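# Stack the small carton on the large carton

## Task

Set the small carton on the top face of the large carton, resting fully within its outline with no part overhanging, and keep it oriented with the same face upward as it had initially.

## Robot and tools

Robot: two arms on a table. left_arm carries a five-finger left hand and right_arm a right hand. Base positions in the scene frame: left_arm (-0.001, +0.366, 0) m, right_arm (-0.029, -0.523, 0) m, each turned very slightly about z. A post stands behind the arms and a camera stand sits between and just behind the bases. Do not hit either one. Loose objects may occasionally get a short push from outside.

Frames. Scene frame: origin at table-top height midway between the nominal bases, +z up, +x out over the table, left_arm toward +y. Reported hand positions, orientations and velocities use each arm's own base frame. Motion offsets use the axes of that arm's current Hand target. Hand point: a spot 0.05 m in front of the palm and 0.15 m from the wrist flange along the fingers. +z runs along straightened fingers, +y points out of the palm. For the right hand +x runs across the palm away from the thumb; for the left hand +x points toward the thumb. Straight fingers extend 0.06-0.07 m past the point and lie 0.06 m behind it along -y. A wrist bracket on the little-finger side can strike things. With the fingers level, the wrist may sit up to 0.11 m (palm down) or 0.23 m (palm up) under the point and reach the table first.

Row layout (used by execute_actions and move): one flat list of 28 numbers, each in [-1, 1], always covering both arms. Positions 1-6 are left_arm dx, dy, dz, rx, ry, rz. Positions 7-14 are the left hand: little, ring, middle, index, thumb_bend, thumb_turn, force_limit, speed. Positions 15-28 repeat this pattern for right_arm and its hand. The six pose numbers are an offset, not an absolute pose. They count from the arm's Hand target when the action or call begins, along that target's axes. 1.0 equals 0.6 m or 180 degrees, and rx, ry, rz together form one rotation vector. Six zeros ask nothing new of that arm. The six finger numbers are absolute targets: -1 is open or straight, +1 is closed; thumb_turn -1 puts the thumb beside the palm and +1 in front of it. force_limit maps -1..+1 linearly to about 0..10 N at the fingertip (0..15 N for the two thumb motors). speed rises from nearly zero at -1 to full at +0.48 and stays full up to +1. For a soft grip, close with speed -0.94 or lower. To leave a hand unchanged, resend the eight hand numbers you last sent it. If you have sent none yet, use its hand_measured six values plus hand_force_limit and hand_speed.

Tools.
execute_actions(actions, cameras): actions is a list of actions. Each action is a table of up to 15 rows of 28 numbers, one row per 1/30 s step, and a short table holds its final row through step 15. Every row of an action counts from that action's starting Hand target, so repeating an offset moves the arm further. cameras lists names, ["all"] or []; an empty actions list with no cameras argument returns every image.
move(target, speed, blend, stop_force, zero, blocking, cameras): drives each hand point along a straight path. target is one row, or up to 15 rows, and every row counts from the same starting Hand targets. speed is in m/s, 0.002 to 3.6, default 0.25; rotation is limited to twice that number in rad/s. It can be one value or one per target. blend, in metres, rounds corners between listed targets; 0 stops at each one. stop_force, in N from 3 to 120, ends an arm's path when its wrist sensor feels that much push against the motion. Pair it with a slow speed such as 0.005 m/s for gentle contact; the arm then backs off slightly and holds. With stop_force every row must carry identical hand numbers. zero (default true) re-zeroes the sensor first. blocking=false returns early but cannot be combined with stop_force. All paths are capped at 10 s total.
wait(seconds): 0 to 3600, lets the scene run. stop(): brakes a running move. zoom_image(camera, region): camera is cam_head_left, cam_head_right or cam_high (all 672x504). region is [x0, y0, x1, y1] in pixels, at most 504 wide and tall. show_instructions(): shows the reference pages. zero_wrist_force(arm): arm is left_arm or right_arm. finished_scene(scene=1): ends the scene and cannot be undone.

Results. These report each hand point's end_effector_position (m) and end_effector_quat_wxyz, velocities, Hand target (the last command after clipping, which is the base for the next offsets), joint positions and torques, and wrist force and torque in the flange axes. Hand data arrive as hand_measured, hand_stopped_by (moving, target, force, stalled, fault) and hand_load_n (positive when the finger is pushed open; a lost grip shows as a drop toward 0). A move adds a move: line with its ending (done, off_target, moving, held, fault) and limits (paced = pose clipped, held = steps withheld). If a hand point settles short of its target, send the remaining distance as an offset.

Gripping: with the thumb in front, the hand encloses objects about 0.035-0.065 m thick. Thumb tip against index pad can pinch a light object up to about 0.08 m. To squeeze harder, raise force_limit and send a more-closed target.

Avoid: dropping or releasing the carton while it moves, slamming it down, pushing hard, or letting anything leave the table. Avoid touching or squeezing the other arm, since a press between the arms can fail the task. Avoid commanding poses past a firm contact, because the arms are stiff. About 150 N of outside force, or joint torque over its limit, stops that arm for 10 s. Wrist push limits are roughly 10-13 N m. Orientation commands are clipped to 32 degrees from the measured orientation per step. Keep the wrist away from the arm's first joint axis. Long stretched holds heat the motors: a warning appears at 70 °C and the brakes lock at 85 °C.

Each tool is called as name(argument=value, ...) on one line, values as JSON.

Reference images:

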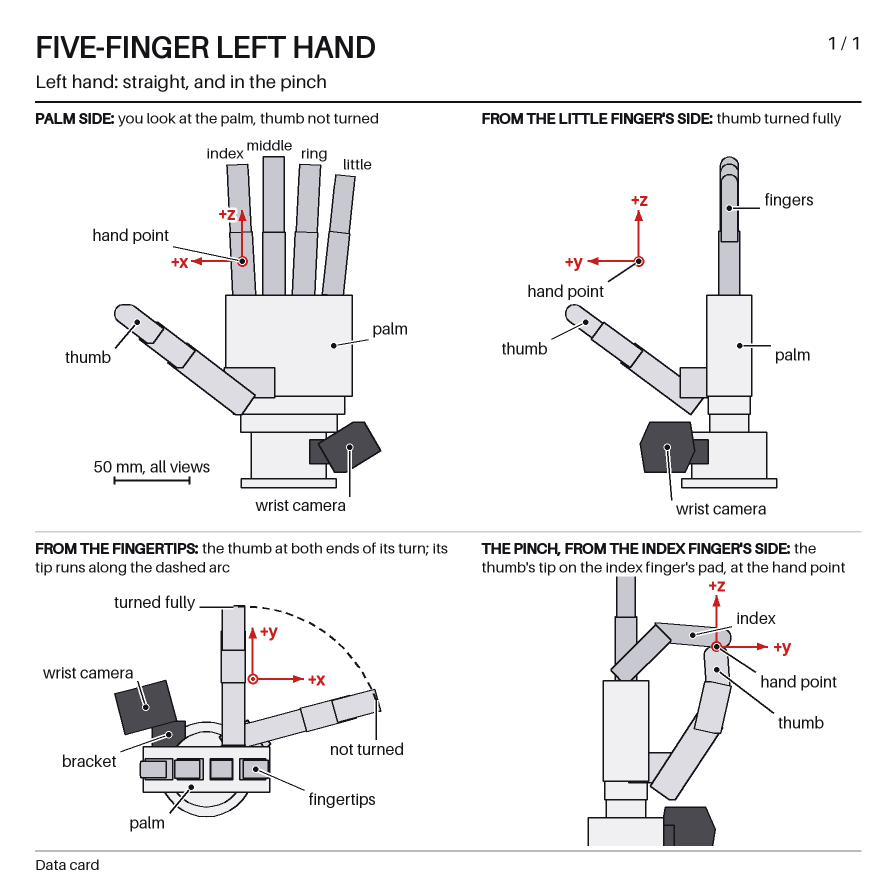

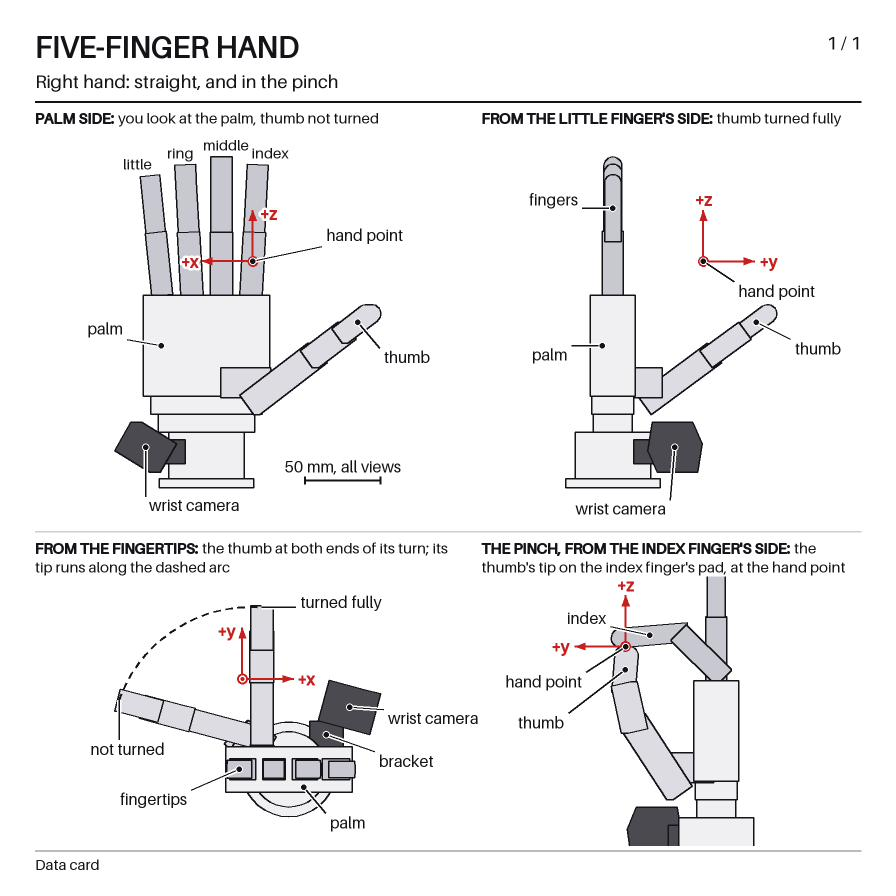

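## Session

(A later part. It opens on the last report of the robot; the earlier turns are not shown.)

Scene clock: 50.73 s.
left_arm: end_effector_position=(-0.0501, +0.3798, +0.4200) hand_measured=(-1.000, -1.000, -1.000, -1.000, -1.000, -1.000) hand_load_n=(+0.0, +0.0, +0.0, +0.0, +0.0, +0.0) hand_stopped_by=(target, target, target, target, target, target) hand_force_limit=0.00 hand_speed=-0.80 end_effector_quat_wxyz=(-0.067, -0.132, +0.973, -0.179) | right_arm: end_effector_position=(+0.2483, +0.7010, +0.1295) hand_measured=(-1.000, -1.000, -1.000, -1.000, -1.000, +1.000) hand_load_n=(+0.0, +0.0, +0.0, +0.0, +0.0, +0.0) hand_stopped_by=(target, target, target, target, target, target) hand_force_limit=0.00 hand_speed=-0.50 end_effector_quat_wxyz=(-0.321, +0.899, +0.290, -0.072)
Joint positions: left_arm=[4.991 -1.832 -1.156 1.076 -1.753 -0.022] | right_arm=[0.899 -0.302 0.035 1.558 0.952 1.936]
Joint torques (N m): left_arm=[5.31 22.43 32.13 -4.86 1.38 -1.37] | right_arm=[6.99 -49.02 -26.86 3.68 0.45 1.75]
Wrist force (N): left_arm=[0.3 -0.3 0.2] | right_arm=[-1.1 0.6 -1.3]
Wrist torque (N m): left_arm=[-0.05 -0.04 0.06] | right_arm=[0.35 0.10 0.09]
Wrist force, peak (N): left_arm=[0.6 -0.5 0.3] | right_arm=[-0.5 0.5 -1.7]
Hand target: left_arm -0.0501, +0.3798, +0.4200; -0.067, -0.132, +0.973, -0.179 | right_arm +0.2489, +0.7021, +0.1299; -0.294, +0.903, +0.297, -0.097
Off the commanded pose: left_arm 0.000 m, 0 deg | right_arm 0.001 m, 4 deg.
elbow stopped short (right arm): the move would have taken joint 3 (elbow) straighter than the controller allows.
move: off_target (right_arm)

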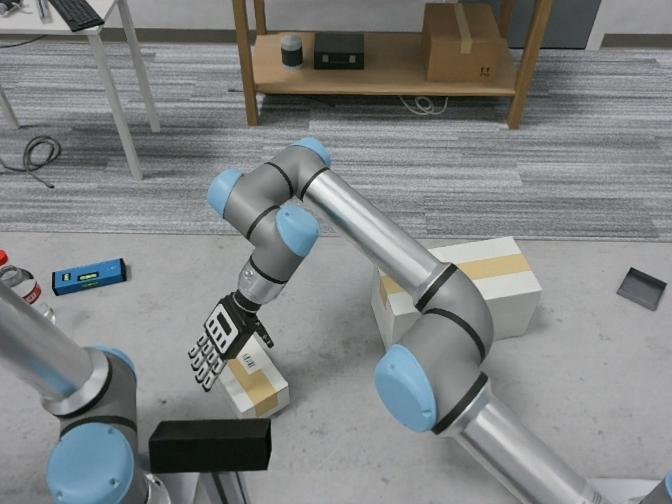

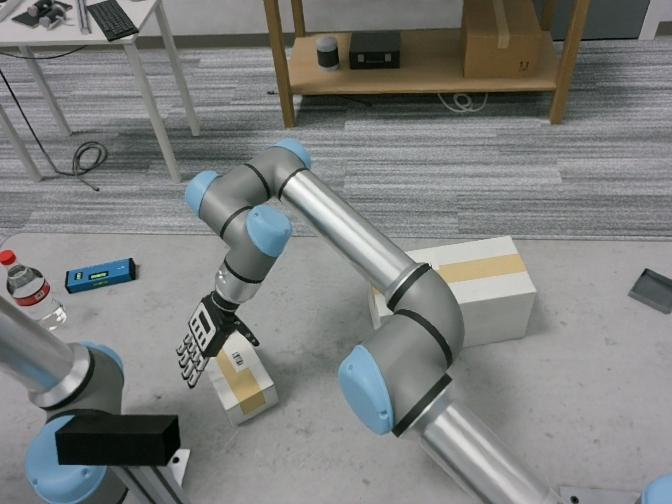

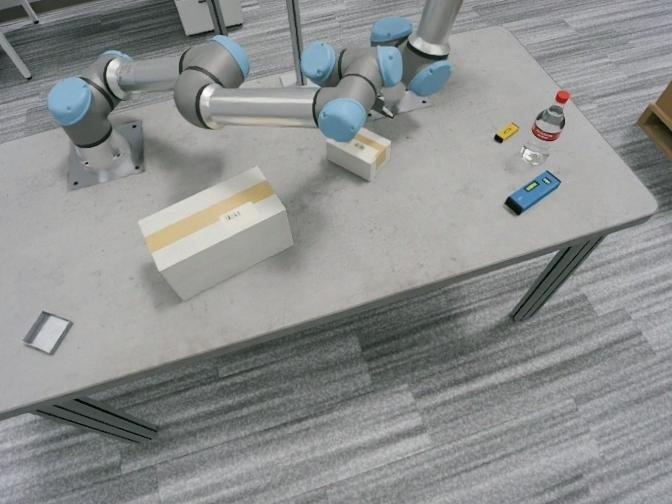

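move(target=[0,0,0,0,0,0,-1,-1,-1,-1,-1,-1,0,-0.8,0.02,0.0415,0.0317,0,0,0,-1,-1,-1,-1,-1,1,0,-0.5], speed=0.08, cameras=["all"])

zoom_image(camera="cam_high", region=[280, 20, 440, 200])

zoom_image(camera="cam_head_left", region=[160, 280, 320, 440])

zoom_image(camera="cam_head_right", region=[140, 280, 300, 440])

Scene clock: 53.87 s.
left_arm: end_effector_position=(-0.0501, +0.3798, +0.4200) hand_measured=(-1.000, -1.000, -1.000, -1.000, -1.000, -1.000) hand_load_n=(+0.0, +0.0, +0.0, +0.0, +0.0, +0.0) hand_stopped_by=(target, target, target, target, target, target) hand_force_limit=0.00 hand_speed=-0.80 end_effector_quat_wxyz=(-0.067, -0.132, +0.973, -0.179) | right_arm: end_effector_position=(+0.2630, +0.7009, +0.0998) hand_measured=(-1.000, -1.000, -1.000, -1.000, -1.000, +1.000) hand_load_n=(+0.0, +0.0, +0.0, +0.0, +0.0, +0.0) hand_stopped_by=(target, target, target, target, target, target) hand_force_limit=0.00 hand_speed=-0.50 end_effector_quat_wxyz=(-0.319, +0.899, +0.290, -0.072)
Joint positions: left_arm=[4.991 -1.832 -1.156 1.076 -1.753 -0.022] | right_arm=[0.884 -0.262 0.035 1.535 0.951 1.915]
Joint torques (N m): left_arm=[5.48 22.84 31.79 -4.84 1.38 -1.3] | right_arm=[-8.32 -49.94 -22.34 0.5 0.62 -2.24]
Wrist force (N): left_arm=[0.0 -0.3 0.0] | right_arm=[-0.4 0.7 -1.1]
Wrist torque (N m): left_arm=[-0.03 0.00 0.03] | right_arm=[0.37 0.00 0.20]
Wrist force, peak (N): left_arm=[0.3 -0.6 0.3] | right_arm=[-0.8 0.8 -1.7]
Hand target: left_arm -0.0501, +0.3798, +0.4200; -0.067, -0.132, +0.973, -0.179 | right_arm +0.2638, +0.7021, +0.0998; -0.294, +0.903, +0.297, -0.097
Off the commanded pose: left_arm 0.000 m, 0 deg | right_arm 0.001 m, 4 deg.
elbow stopped short (right arm): the move would have taken joint 3 (elbow) straighter than the controller allows.
move: off_target (right_arm)

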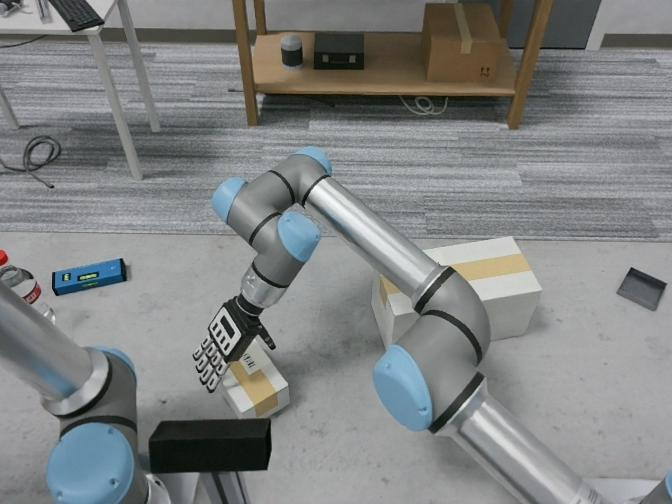

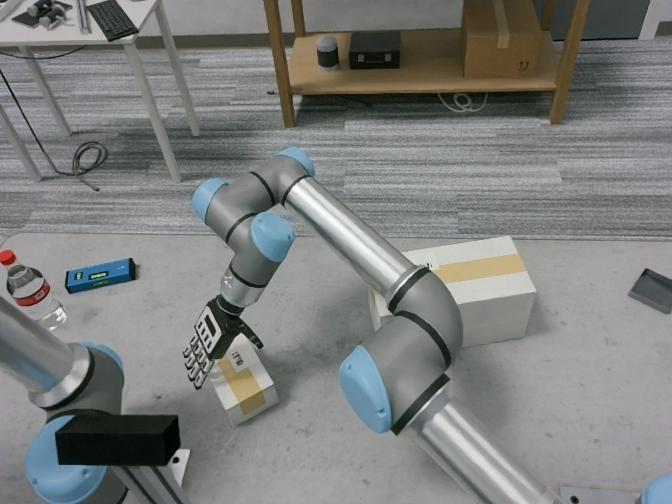

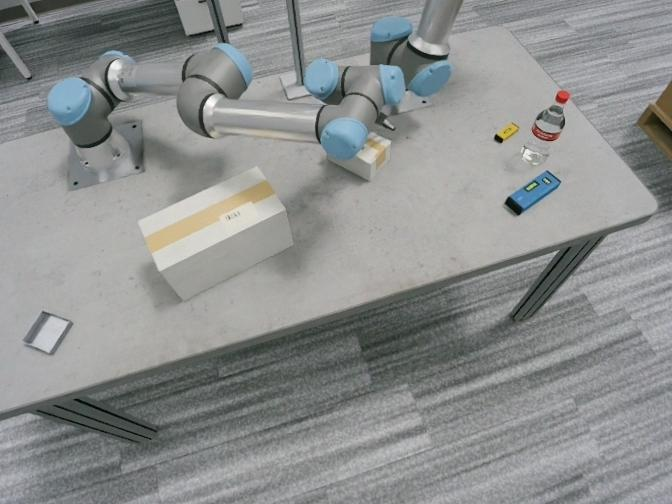

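Scaled by 2.800 from the camera's image (finer frame: 960x720).

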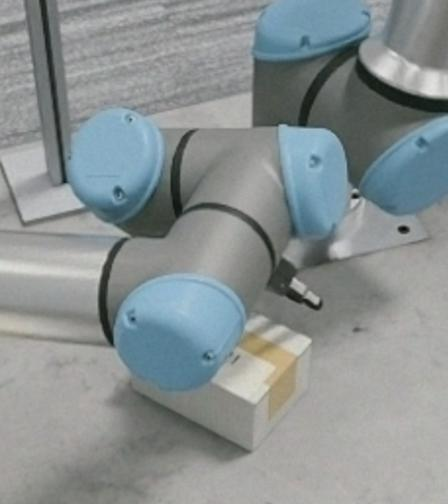

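Scaled by 3.150 from the camera's image (finer frame: 960x720).

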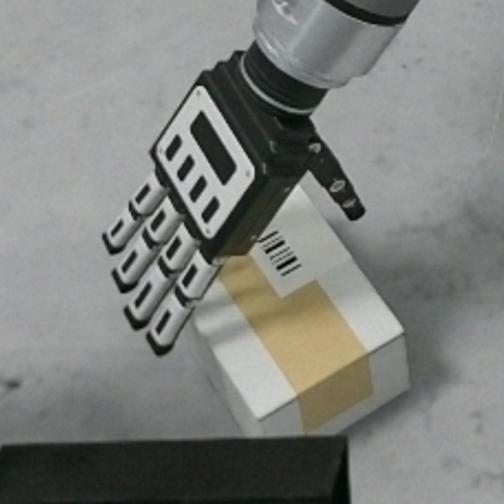

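Scaled by 3.150 from the camera's image (finer frame: 960x720).

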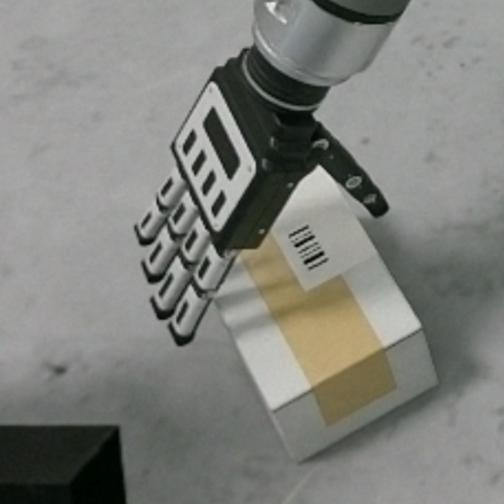

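move(target=[[0,0,0,0,0,0,-1,-1,-1,-1,-1,-1,0,-0.8,-0.102,0.0468,-0.3433,0,0,0,-1,-1,-1,-1,-1,1,0,-0.5],[0,0,0,0,0,0,-1,-1,-1,-1,-1,-1,0,-0.8,-0.2913,0.3088,-0.8018,0,0,0,-1,-1,-1,-1,-1,1,0,-0.5],[0,0,0,0,0,0,-1,-1,-1,-1,-1,-1,0,-0.8,-0.5787,0.5758,-0.9545,0,0,0,-1,-1,-1,-1,-1,1,0,-0.5]], speed=0.2, blend=0.05, cameras=["all"])

Scene clock: 82.33 s.
left_arm: end_effector_position=(-0.0501, +0.3798, +0.4200) hand_measured=(-1.000, -1.000, -1.000, -1.000, -1.000, -1.000) hand_load_n=(+0.0, +0.0, +0.0, +0.0, +0.0, +0.0) hand_stopped_by=(target, target, target, target, target, target) hand_force_limit=0.00 hand_speed=-0.80 end_effector_quat_wxyz=(-0.067, -0.132, +0.973, -0.179) | right_arm: end_effector_position=(+0.3498, +0.0000, +0.3595) hand_measured=(-1.000, -1.000, -1.000, -1.000, -1.000, +1.000) hand_load_n=(+0.0, +0.0, +0.0, +0.0, +0.0, +0.0) hand_stopped_by=(target, target, target, target, target, target) hand_force_limit=0.00 hand_speed=-0.50 end_effector_quat_wxyz=(-0.294, +0.903, +0.297, -0.097)
Joint positions: left_arm=[4.991 -1.832 -1.156 1.076 -1.753 -0.022] | right_arm=[-0.45 -1.31 1.387 2.067 1.292 0.404]
Joint torques (N m): left_arm=[4.98 22.61 31.49 -4.84 1.3 -1.22] | right_arm=[-7.23 -16.9 -8.09 4.48 1.02 -2.32]
Wrist force (N): left_arm=[0.4 -0.4 0.4] | right_arm=[-0.7 0.9 -0.8]
Wrist torque (N m): left_arm=[-0.07 -0.05 0.07] | right_arm=[0.36 0.02 0.18]
Wrist force, peak (N): left_arm=[0.1 -0.7 0.4] | right_arm=[-1.1 1.4 -1.3]
Hand target: left_arm -0.0501, +0.3798, +0.4200; -0.067, -0.132, +0.973, -0.179 | right_arm +0.3498, -0.0002, +0.3595; -0.294, +0.903, +0.297, -0.097
Off the commanded pose: left_arm 0.000 m, 0 deg | right_arm 0.000 m, 0 deg.
move: done

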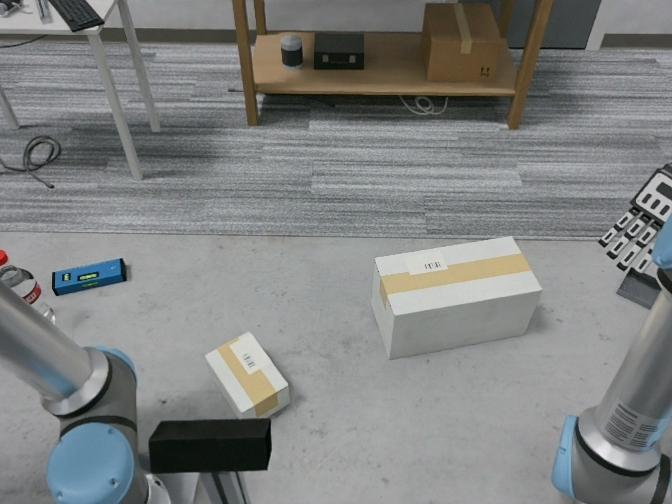

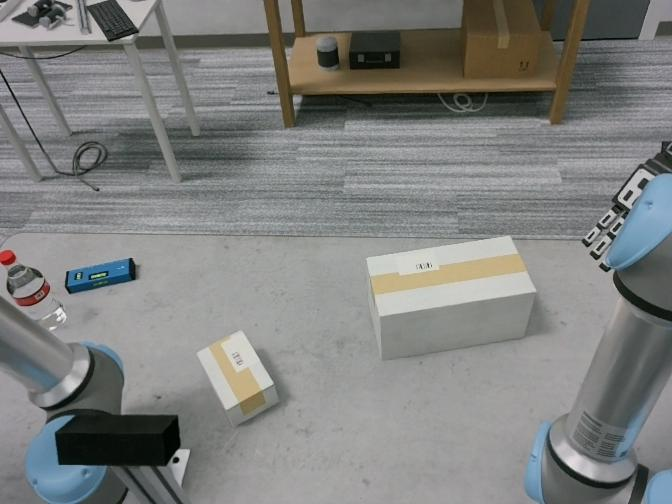

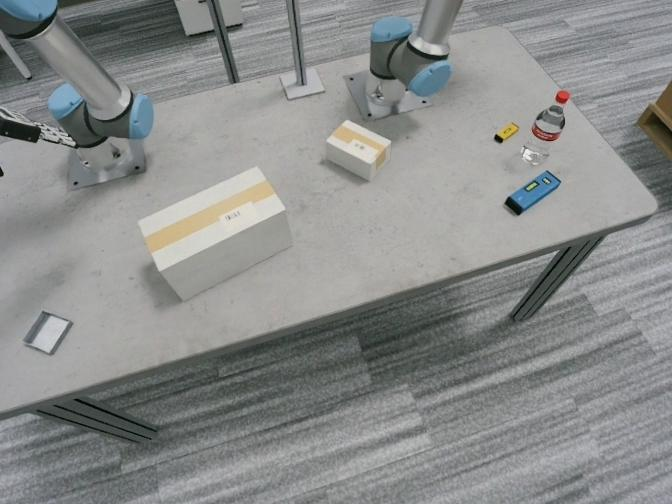

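zoom_image(camera="cam_head_left", region=[190, 320, 310, 430])

zoom_image(camera="cam_head_right", region=[180, 320, 300, 430])

zoom_image(camera="cam_high", region=[310, 100, 410, 200])

zoom_image(camera="cam_head_right", region=[350, 220, 560, 380])

Scaled by 4.200 from the camera's image (finer frame: 960x720).

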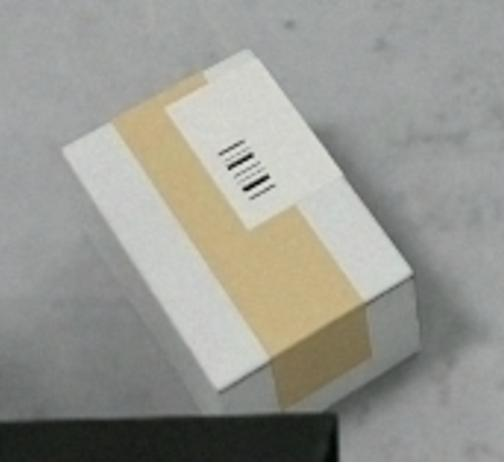

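Scaled by 4.200 from the camera's image (finer frame: 960x720).

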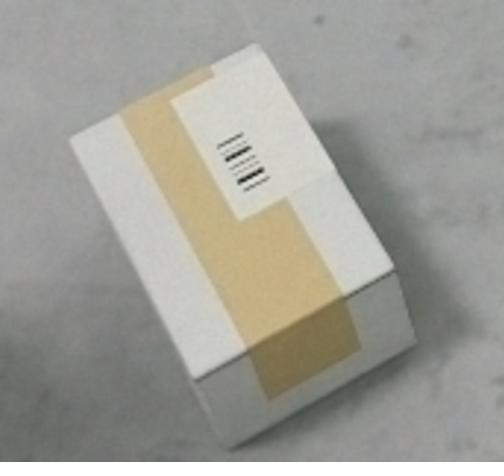

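Scaled by 5.040 from the camera's image (finer frame: 960x720).

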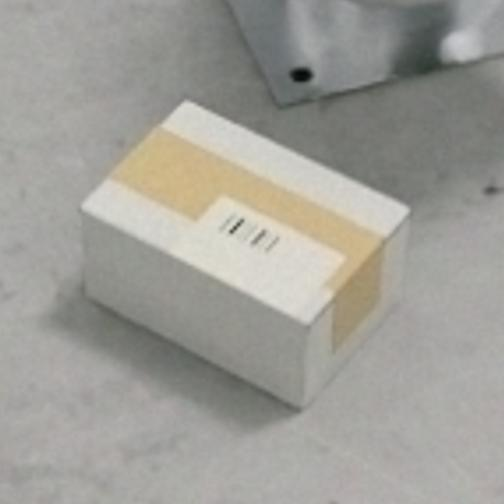

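Scaled by 2.400 from the camera's image (finer frame: 960x720).

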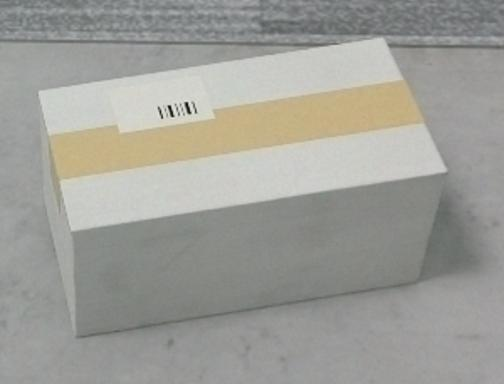

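move(target=[[-0.3692,-0.5287,0.2078,0.1987,0.013,0.0818,-1,-1,-1,-1,-1,0.69,0,-0.5,-0.3843,0.2398,-0.1742,0,0,0,-1,-1,-1,-1,-1,1,0,-0.5],[-0.2797,-0.8527,0.6467,0.1987,0.013,0.0818,-1,-1,-1,-1,-1,0.69,0,-0.5,-0.3843,0.2398,-0.1742,0,0,0,-1,-1,-1,-1,-1,1,0,-0.5]], speed=0.2, blend=0.04, cameras=["all"])

Scene clock: 88.60 s.
left_arm: end_effector_position=(+0.2217, -0.1843, +0.2003) hand_measured=(-1.000, -1.000, -1.000, -1.000, -1.000, +0.690) hand_load_n=(+0.0, +0.0, +0.0, +0.0, +0.0, +0.0) hand_stopped_by=(target, target, target, target, target, target) hand_force_limit=0.00 hand_speed=-0.50 end_effector_quat_wxyz=(-0.020, -0.019, +0.878, -0.478) | right_arm: end_effector_position=(+0.2696, -0.2801, +0.3594) hand_measured=(-1.000, -1.000, -1.000, -1.000, -1.000, +1.000) hand_load_n=(+0.0, +0.0, +0.0, +0.0, +0.0, +0.0) hand_stopped_by=(target, target, target, target, target, target) hand_force_limit=0.00 hand_speed=-0.50 end_effector_quat_wxyz=(-0.294, +0.903, +0.297, -0.097)
Joint positions: left_arm=[3.656 -1.598 -2.284 1.642 -0.762 -0.803] | right_arm=[-1.043 -1.181 1.225 2.154 1.634 -0.086]
Joint torques (N m): left_arm=[-7.22 6.95 25.29 -0.74 2.3 -1.55] | right_arm=[-8.56 -21.93 -25.86 4.55 1.42 -2.09]
Wrist force (N): left_arm=[0.3 1.5 -1.0] | right_arm=[-0.6 0.7 -1.2]
Wrist torque (N m): left_arm=[0.28 -0.07 -0.04] | right_arm=[0.35 0.02 0.19]
Wrist force, peak (N): left_arm=[-0.3 1.8 -2.0] | right_arm=[-0.7 0.9 -1.5]
Hand target: left_arm +0.2217, -0.1844, +0.2002; -0.020, -0.019, +0.878, -0.478 | right_arm +0.2696, -0.2801, +0.3594; -0.294, +0.903, +0.297, -0.097
Off the commanded pose: left_arm 0.000 m, 0 deg | right_arm 0.000 m, 0 deg.
move: done

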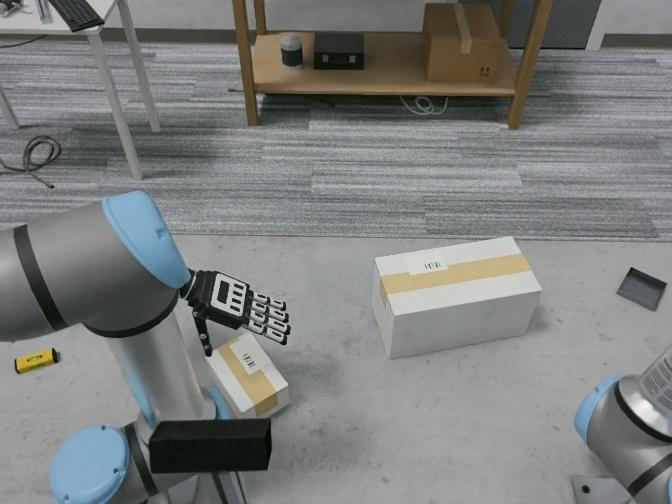

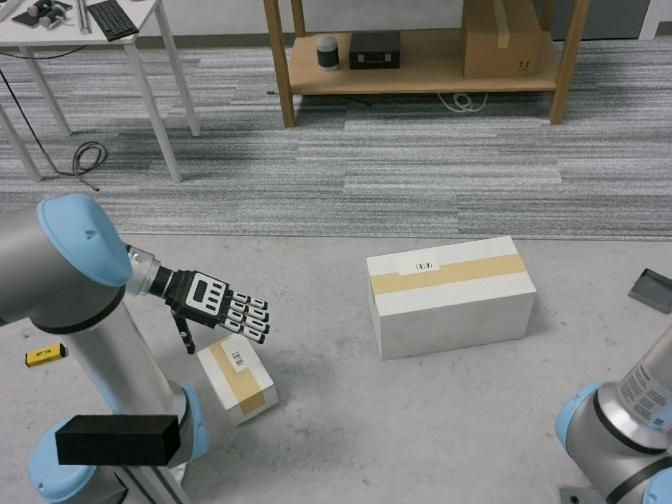

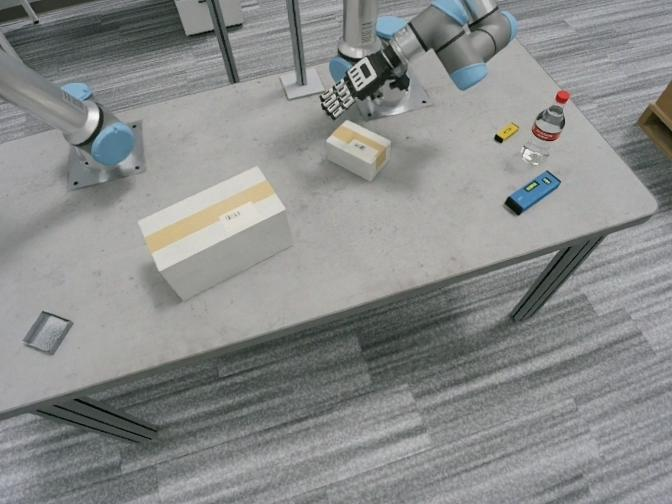

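zoom_image(camera="cam_head_left", region=[170, 260, 310, 400])

zoom_image(camera="cam_head_right", region=[150, 260, 290, 400])

zoom_image(camera="cam_high", region=[290, 50, 430, 190])

Scaled by 3.600 from the camera's image (finer frame: 960x720).

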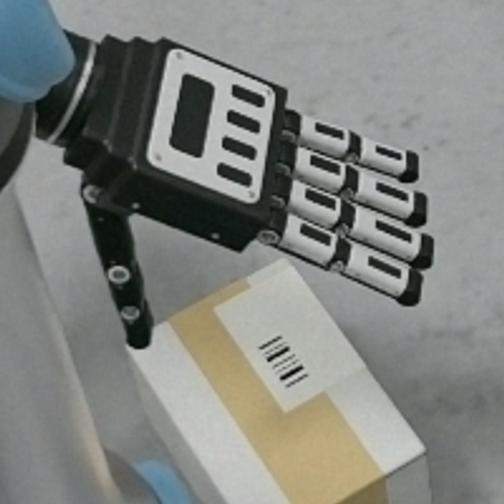

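Scaled by 3.600 from the camera's image (finer frame: 960x720).

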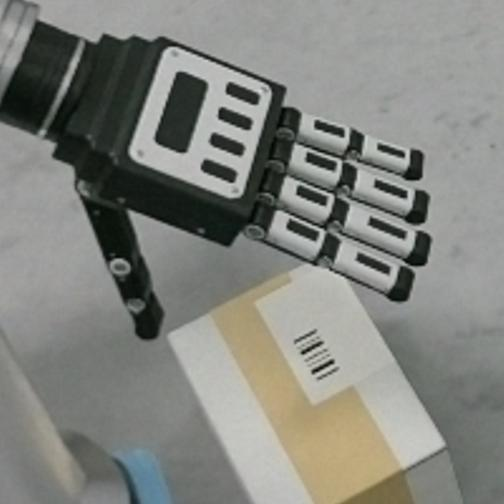

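Scaled by 3.600 from the camera's image (finer frame: 960x720).

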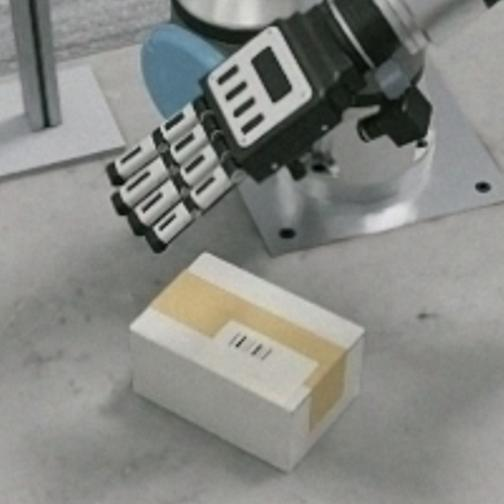

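move(target=[0,-0.1189,-0.0768,0,0,0,-1,-1,-1,-1,-1,0.69,0,-0.5,0,0,0,0,0,0,-1,-1,-1,-1,-1,1,0,-0.5], speed=0.01, cameras=[])

Scene clock: 98.70 s.
left_arm: end_effector_position=(+0.2262, -0.1843, +0.2849) hand_measured=(-1.000, -1.000, -1.000, -1.000, -1.000, +0.690) hand_load_n=(+0.0, +0.0, +0.0, +0.0, +0.0, +0.0) hand_stopped_by=(target, target, target, target, target, target) hand_force_limit=0.00 hand_speed=-0.50 end_effector_quat_wxyz=(-0.020, -0.019, +0.878, -0.478) | right_arm: end_effector_position=(+0.2696, -0.2801, +0.3594) hand_measured=(-1.000, -1.000, -1.000, -1.000, -1.000, +1.000) hand_load_n=(+0.0, +0.0, +0.0, +0.0, +0.0, +0.0) hand_stopped_by=(target, target, target, target, target, target) hand_force_limit=0.00 hand_speed=-0.50 end_effector_quat_wxyz=(-0.294, +0.903, +0.297, -0.097)
Joint positions: left_arm=[3.647 -1.469 -2.141 1.379 -0.756 -0.815] | right_arm=[-1.043 -1.181 1.225 2.154 1.634 -0.086]
Joint torques (N m): left_arm=[-7.8 18.15 31.34 -4.28 2.51 -1.32] | right_arm=[-8.43 -21.83 -25.12 4.37 1.35 -2.17]
Wrist force (N): left_arm=[0.2 1.7 -1.1] | right_arm=[-0.4 0.7 -1.4]
Wrist torque (N m): left_arm=[0.32 -0.08 -0.06] | right_arm=[0.36 0.01 0.19]
Wrist force, peak (N): left_arm=[0.2 2.1 -1.3] | right_arm=[-0.6 0.9 -1.6]
Hand target: left_arm +0.2262, -0.1843, +0.2850; -0.020, -0.019, +0.878, -0.478 | right_arm +0.2696, -0.2801, +0.3594; -0.294, +0.903, +0.297, -0.097
Off the commanded pose: left_arm 0.000 m, 0 deg | right_arm 0.000 m, 0 deg.
move: done

move(target=[-0.0149,0.2377,0.1536,0,0,0,-1,-1,-1,-1,-1,0.69,0,-0.5,0,0,0,0,0,0,-1,-1,-1,-1,-1,1,0,-0.5], speed=0.08, cameras=["all"])

zoom_image(camera="cam_head_left", region=[170, 280, 310, 420])

zoom_image(camera="cam_head_right", region=[150, 280, 290, 420])

zoom_image(camera="cam_high", region=[290, 70, 410, 190])

Scene clock: 102.10 s.
left_arm: end_effector_position=(+0.2262, -0.1843, +0.1151) hand_measured=(-1.000, -1.000, -1.000, -1.000, -1.000, +0.690) hand_load_n=(+0.0, +0.0, +0.0, +0.0, +0.0, +0.0) hand_stopped_by=(target, target, target, target, target, target) hand_force_limit=0.00 hand_speed=-0.50 end_effector_quat_wxyz=(-0.020, -0.019, +0.878, -0.478) | right_arm: end_effector_position=(+0.2696, -0.2801, +0.3594) hand_measured=(-1.000, -1.000, -1.000, -1.000, -1.000, +1.000) hand_load_n=(+0.0, +0.0, +0.0, +0.0, +0.0, +0.0) hand_stopped_by=(target, target, target, target, target, target) hand_force_limit=0.00 hand_speed=-0.50 end_effector_quat_wxyz=(-0.294, +0.903, +0.297, -0.097)
Joint positions: left_arm=[3.647 -1.82 -2.351 1.939 -0.756 -0.815] | right_arm=[-1.043 -1.181 1.225 2.154 1.634 -0.086]
Joint torques (N m): left_arm=[-6.66 11.5 -4.8 -0.4 2.56 -1.26] | right_arm=[-8.25 -21.76 -25.79 4.49 1.19 -2.17]
Wrist force (N): left_arm=[0.5 1.9 -1.0] | right_arm=[-0.4 1.0 -1.2]
Wrist torque (N m): left_arm=[0.33 -0.11 -0.05] | right_arm=[0.39 0.00 0.21]
Wrist force, peak (N): left_arm=[0.3 2.2 -1.4] | right_arm=[-0.6 0.9 -1.6]
Hand target: left_arm +0.2262, -0.1843, +0.1150; -0.020, -0.019, +0.878, -0.478 | right_arm +0.2696, -0.2801, +0.3594; -0.294, +0.903, +0.297, -0.097
Off the commanded pose: left_arm 0.000 m, 0 deg | right_arm 0.000 m, 0 deg.
move: done

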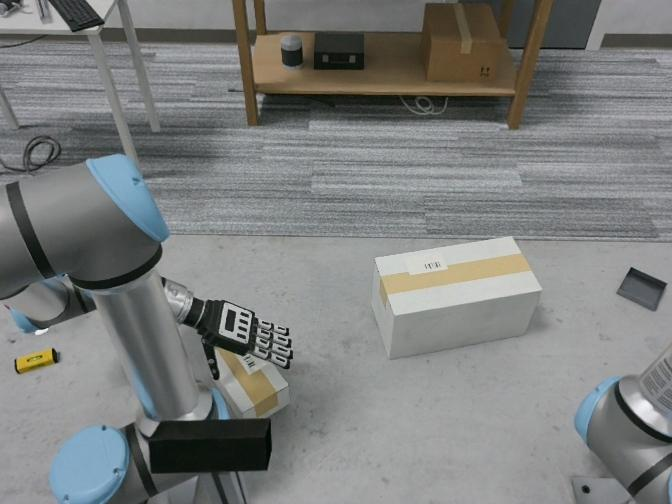

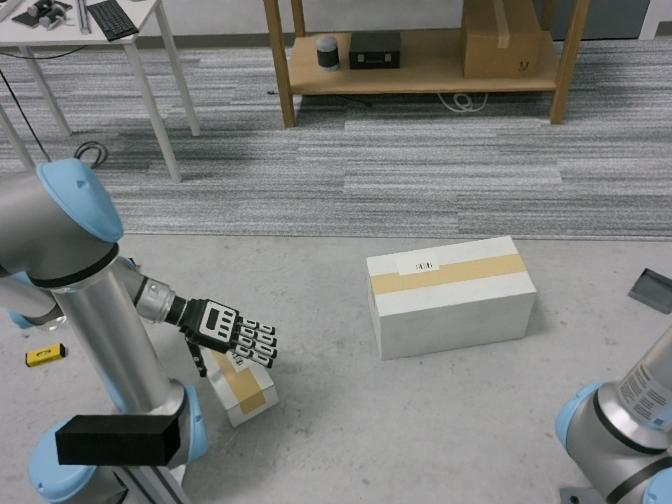

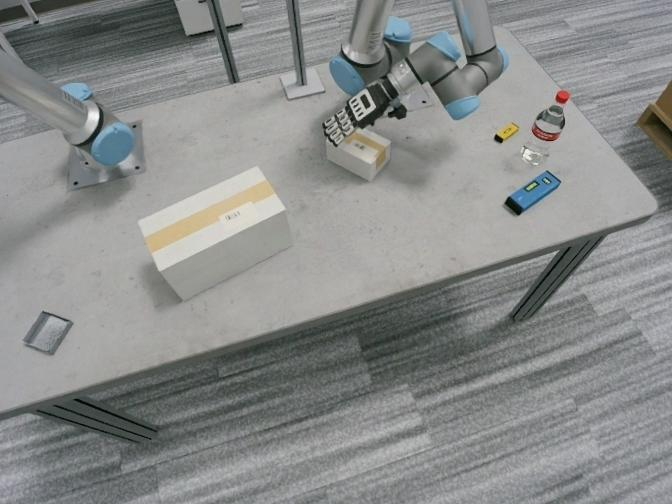

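Scaled by 3.600 from the camera's image (finer frame: 960x720).

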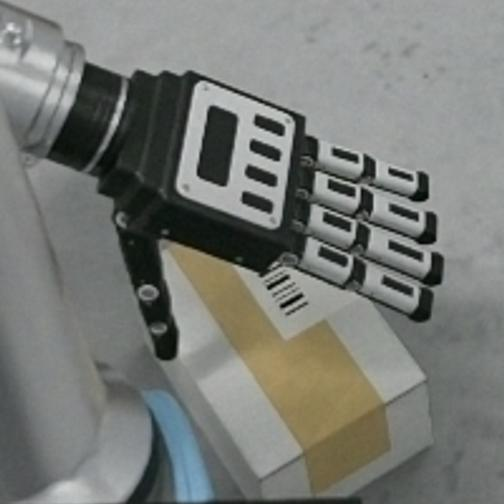

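Scaled by 3.600 from the camera's image (finer frame: 960x720).

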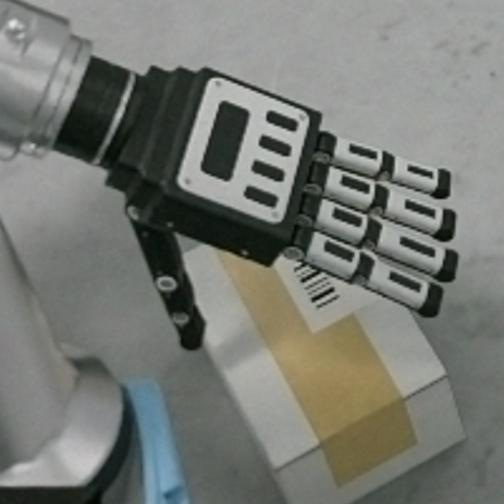

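Scaled by 4.200 from the camera's image (finer frame: 960x720).

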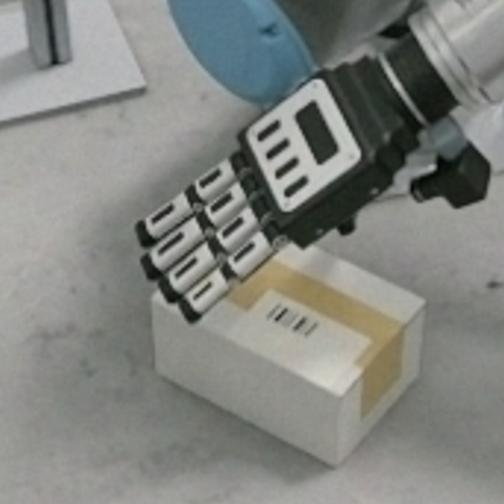

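move(target=[0.0083,0.0215,0.0134,0,0,0,-1,-1,-1,-1,-1,0.69,0,-0.5,0,0,0,0,0,0,-1,-1,-1,-1,-1,1,0,-0.5], speed=0.05, cameras=["all"])

zoom_image(camera="cam_head_left", region=[190, 330, 310, 430])

zoom_image(camera="cam_head_right", region=[180, 320, 300, 430])

zoom_image(camera="cam_high", region=[310, 90, 410, 190])

Scene clock: 105.00 s.
left_arm: end_effector_position=(+0.2204, -0.1842, +0.1002) hand_measured=(-1.000, -1.000, -1.000, -1.000, -1.000, +0.690) hand_load_n=(+0.0, +0.0, +0.0, -0.5, +0.0, +0.0) hand_stopped_by=(target, target, target, target, target, target) hand_force_limit=0.00 hand_speed=-0.50 end_effector_quat_wxyz=(-0.020, -0.019, +0.878, -0.478) | right_arm: end_effector_position=(+0.2696, -0.2801, +0.3594) hand_measured=(-1.000, -1.000, -1.000, -1.000, -1.000, +1.000) hand_load_n=(+0.0, +0.0, +0.0, +0.0, +0.0, +0.0) hand_stopped_by=(target, target, target, target, target, target) hand_force_limit=0.00 hand_speed=-0.50 end_effector_quat_wxyz=(-0.294, +0.903, +0.297, -0.097)
Joint positions: left_arm=[3.66 -1.854 -2.379 1.991 -0.764 -0.8] | right_arm=[-1.043 -1.181 1.225 2.154 1.634 -0.086]
Joint torques (N m): left_arm=[5.35 13.24 -3.72 -0.55 -0.71 1.41] | right_arm=[-7.99 -22.68 -24.68 4.4 1.22 -2.29]
Wrist force (N): left_arm=[0.0 1.5 -1.1] | right_arm=[-0.5 0.8 -1.4]
Wrist torque (N m): left_arm=[0.27 -0.04 -0.20] | right_arm=[0.36 0.02 0.20]
Wrist force, peak (N): left_arm=[0.4 1.9 -1.4] | right_arm=[-0.6 0.9 -1.6]
Hand target: left_arm +0.2204, -0.1842, +0.1001; -0.020, -0.019, +0.878, -0.478 | right_arm +0.2696, -0.2801, +0.3594; -0.294, +0.903, +0.297, -0.097
Off the commanded pose: left_arm 0.000 m, 0 deg | right_arm 0.000 m, 0 deg.
move: done

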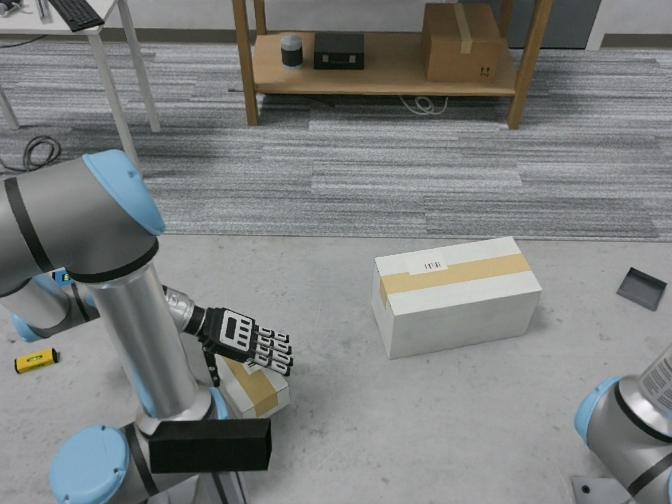

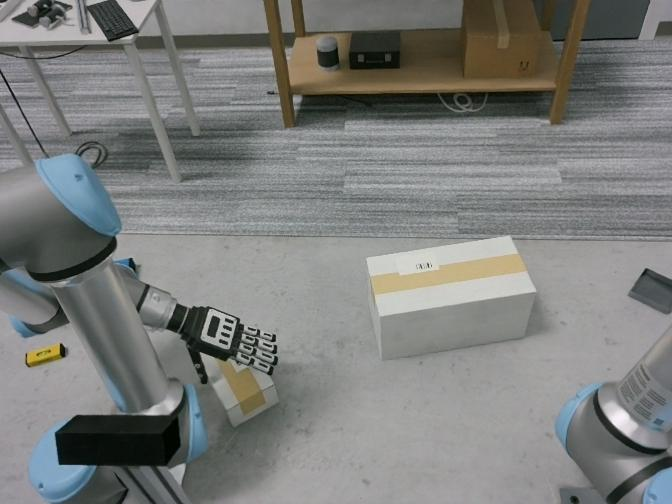

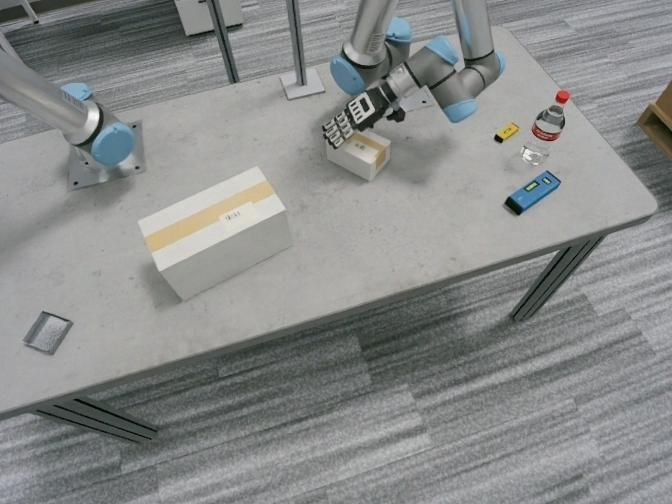

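Scaled by 4.200 from the camera's image (finer frame: 960x720).

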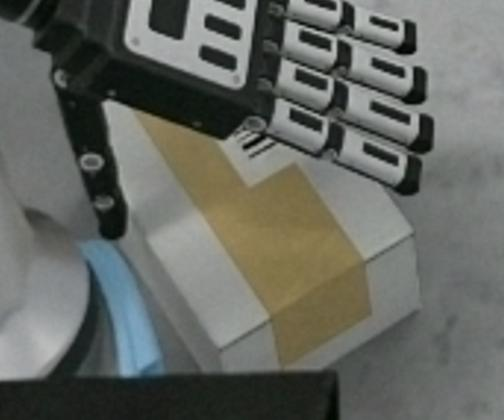

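Scaled by 4.200 from the camera's image (finer frame: 960x720).

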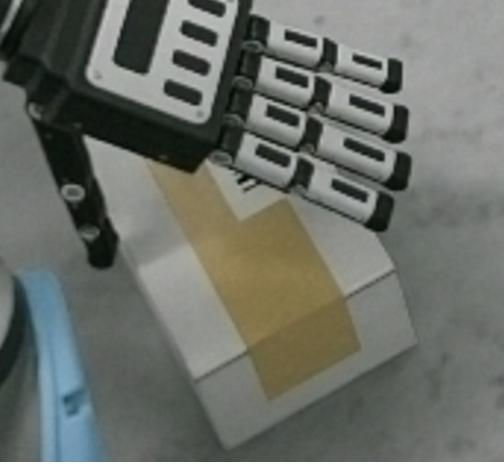

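Scaled by 5.040 from the camera's image (finer frame: 960x720).

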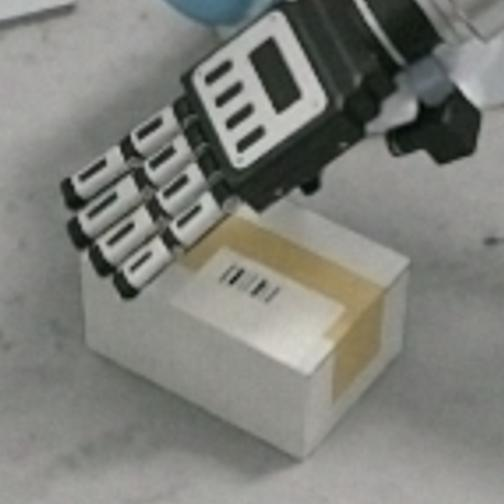

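move(target=[-0.0067,0.0415,0.0333,0,0,0,-1,-1,-1,-1,-1,0.69,0,-0.5,0,0,0,0,0,0,-1,-1,-1,-1,-1,1,0,-0.5], speed=0.03, stop_force=8, cameras=["all"])

zoom_image(camera="cam_head_left", region=[190, 330, 310, 430])

zoom_image(camera="cam_head_right", region=[180, 320, 300, 430])

zoom_image(camera="cam_high", region=[310, 90, 410, 190])

Scene clock: 109.43 s.
left_arm: end_effector_position=(+0.2225, -0.1871, +0.0709) hand_measured=(-1.000, -1.000, -1.000, -1.000, -1.000, +0.690) hand_load_n=(+0.0, -0.5, +0.0, +0.0, +0.0, +0.0) hand_stopped_by=(target, target, target, target, target, target) hand_force_limit=0.00 hand_speed=-0.50 end_effector_quat_wxyz=(-0.020, -0.019, +0.878, -0.478) | right_arm: end_effector_position=(+0.2696, -0.2801, +0.3594) hand_measured=(-1.000, -1.000, -1.000, -1.000, -1.000, +1.000) hand_load_n=(+0.0, +0.0, +0.0, +0.0, +0.0, +0.0) hand_stopped_by=(target, target, target, target, target, target) hand_force_limit=0.00 hand_speed=-0.50 end_effector_quat_wxyz=(-0.294, +0.903, +0.297, -0.097)
Joint positions: left_arm=[3.644 -1.946 -2.382 2.099 -0.754 -0.818] | right_arm=[-1.043 -1.181 1.225 2.154 1.634 -0.086]
Joint torques (N m): left_arm=[5.45 27.94 13.37 -4.71 -0.72 1.36] | right_arm=[-7.48 -21.95 -25.04 4.44 1.11 -2.12]
Wrist force (N): left_arm=[0.0 1.1 -1.2] | right_arm=[-0.6 0.9 -1.4]
Wrist torque (N m): left_arm=[0.20 -0.02 -0.16] | right_arm=[0.37 0.04 0.19]
Wrist force, peak (N): left_arm=[1.4 -3.8 -6.6] | right_arm=[-0.5 1.0 -1.4]
Hand target: left_arm +0.2225, -0.1871, +0.0709; -0.020, -0.019, +0.878, -0.478 (not the last commanded pose) | right_arm +0.2696, -0.2801, +0.3594; -0.294, +0.903, +0.297, -0.097
Off the commanded pose: left_arm 0.003 m, 0 deg | right_arm 0.000 m, 0 deg.
move: contact (left_arm)

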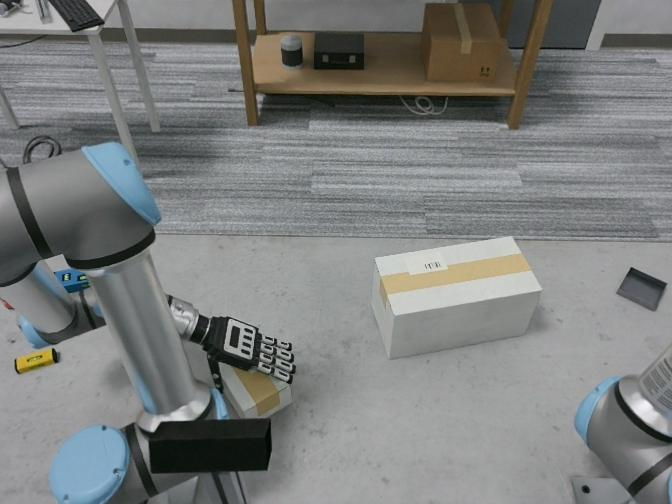

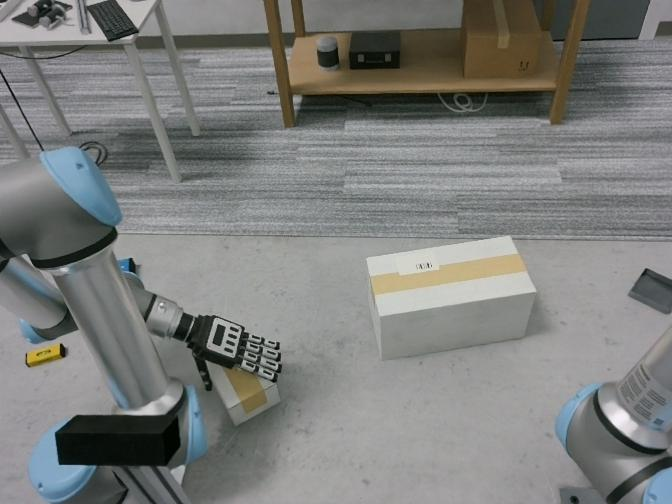

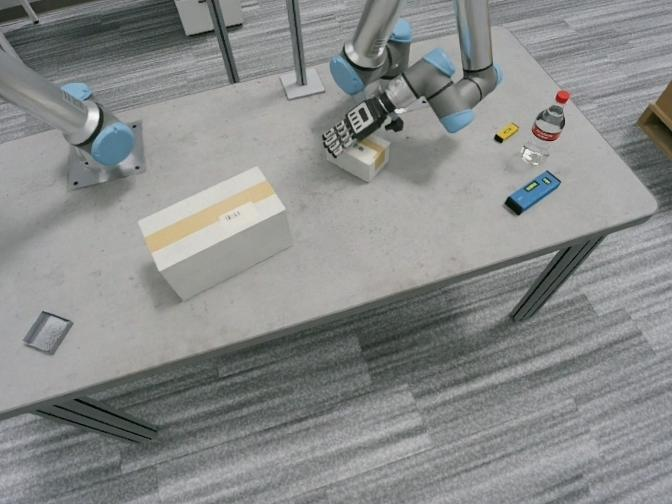

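Scaled by 4.200 from the camera's image (finer frame: 960x720).

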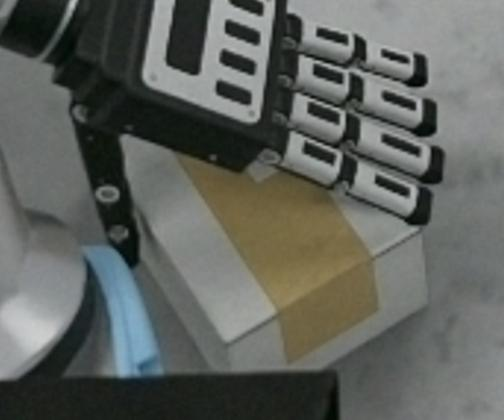

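Scaled by 4.200 from the camera's image (finer frame: 960x720).

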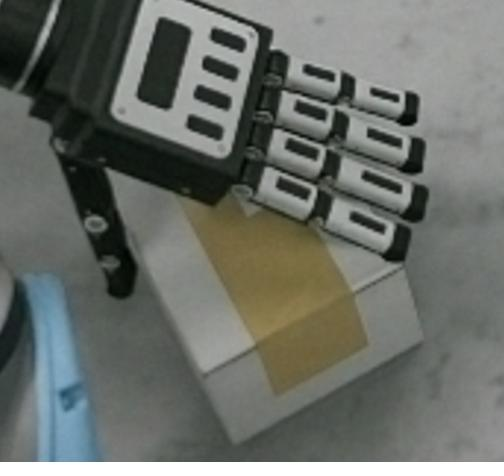

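Scaled by 5.040 from the camera's image (finer frame: 960x720).

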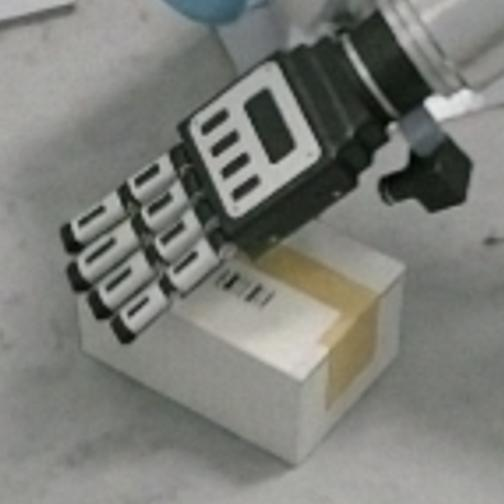

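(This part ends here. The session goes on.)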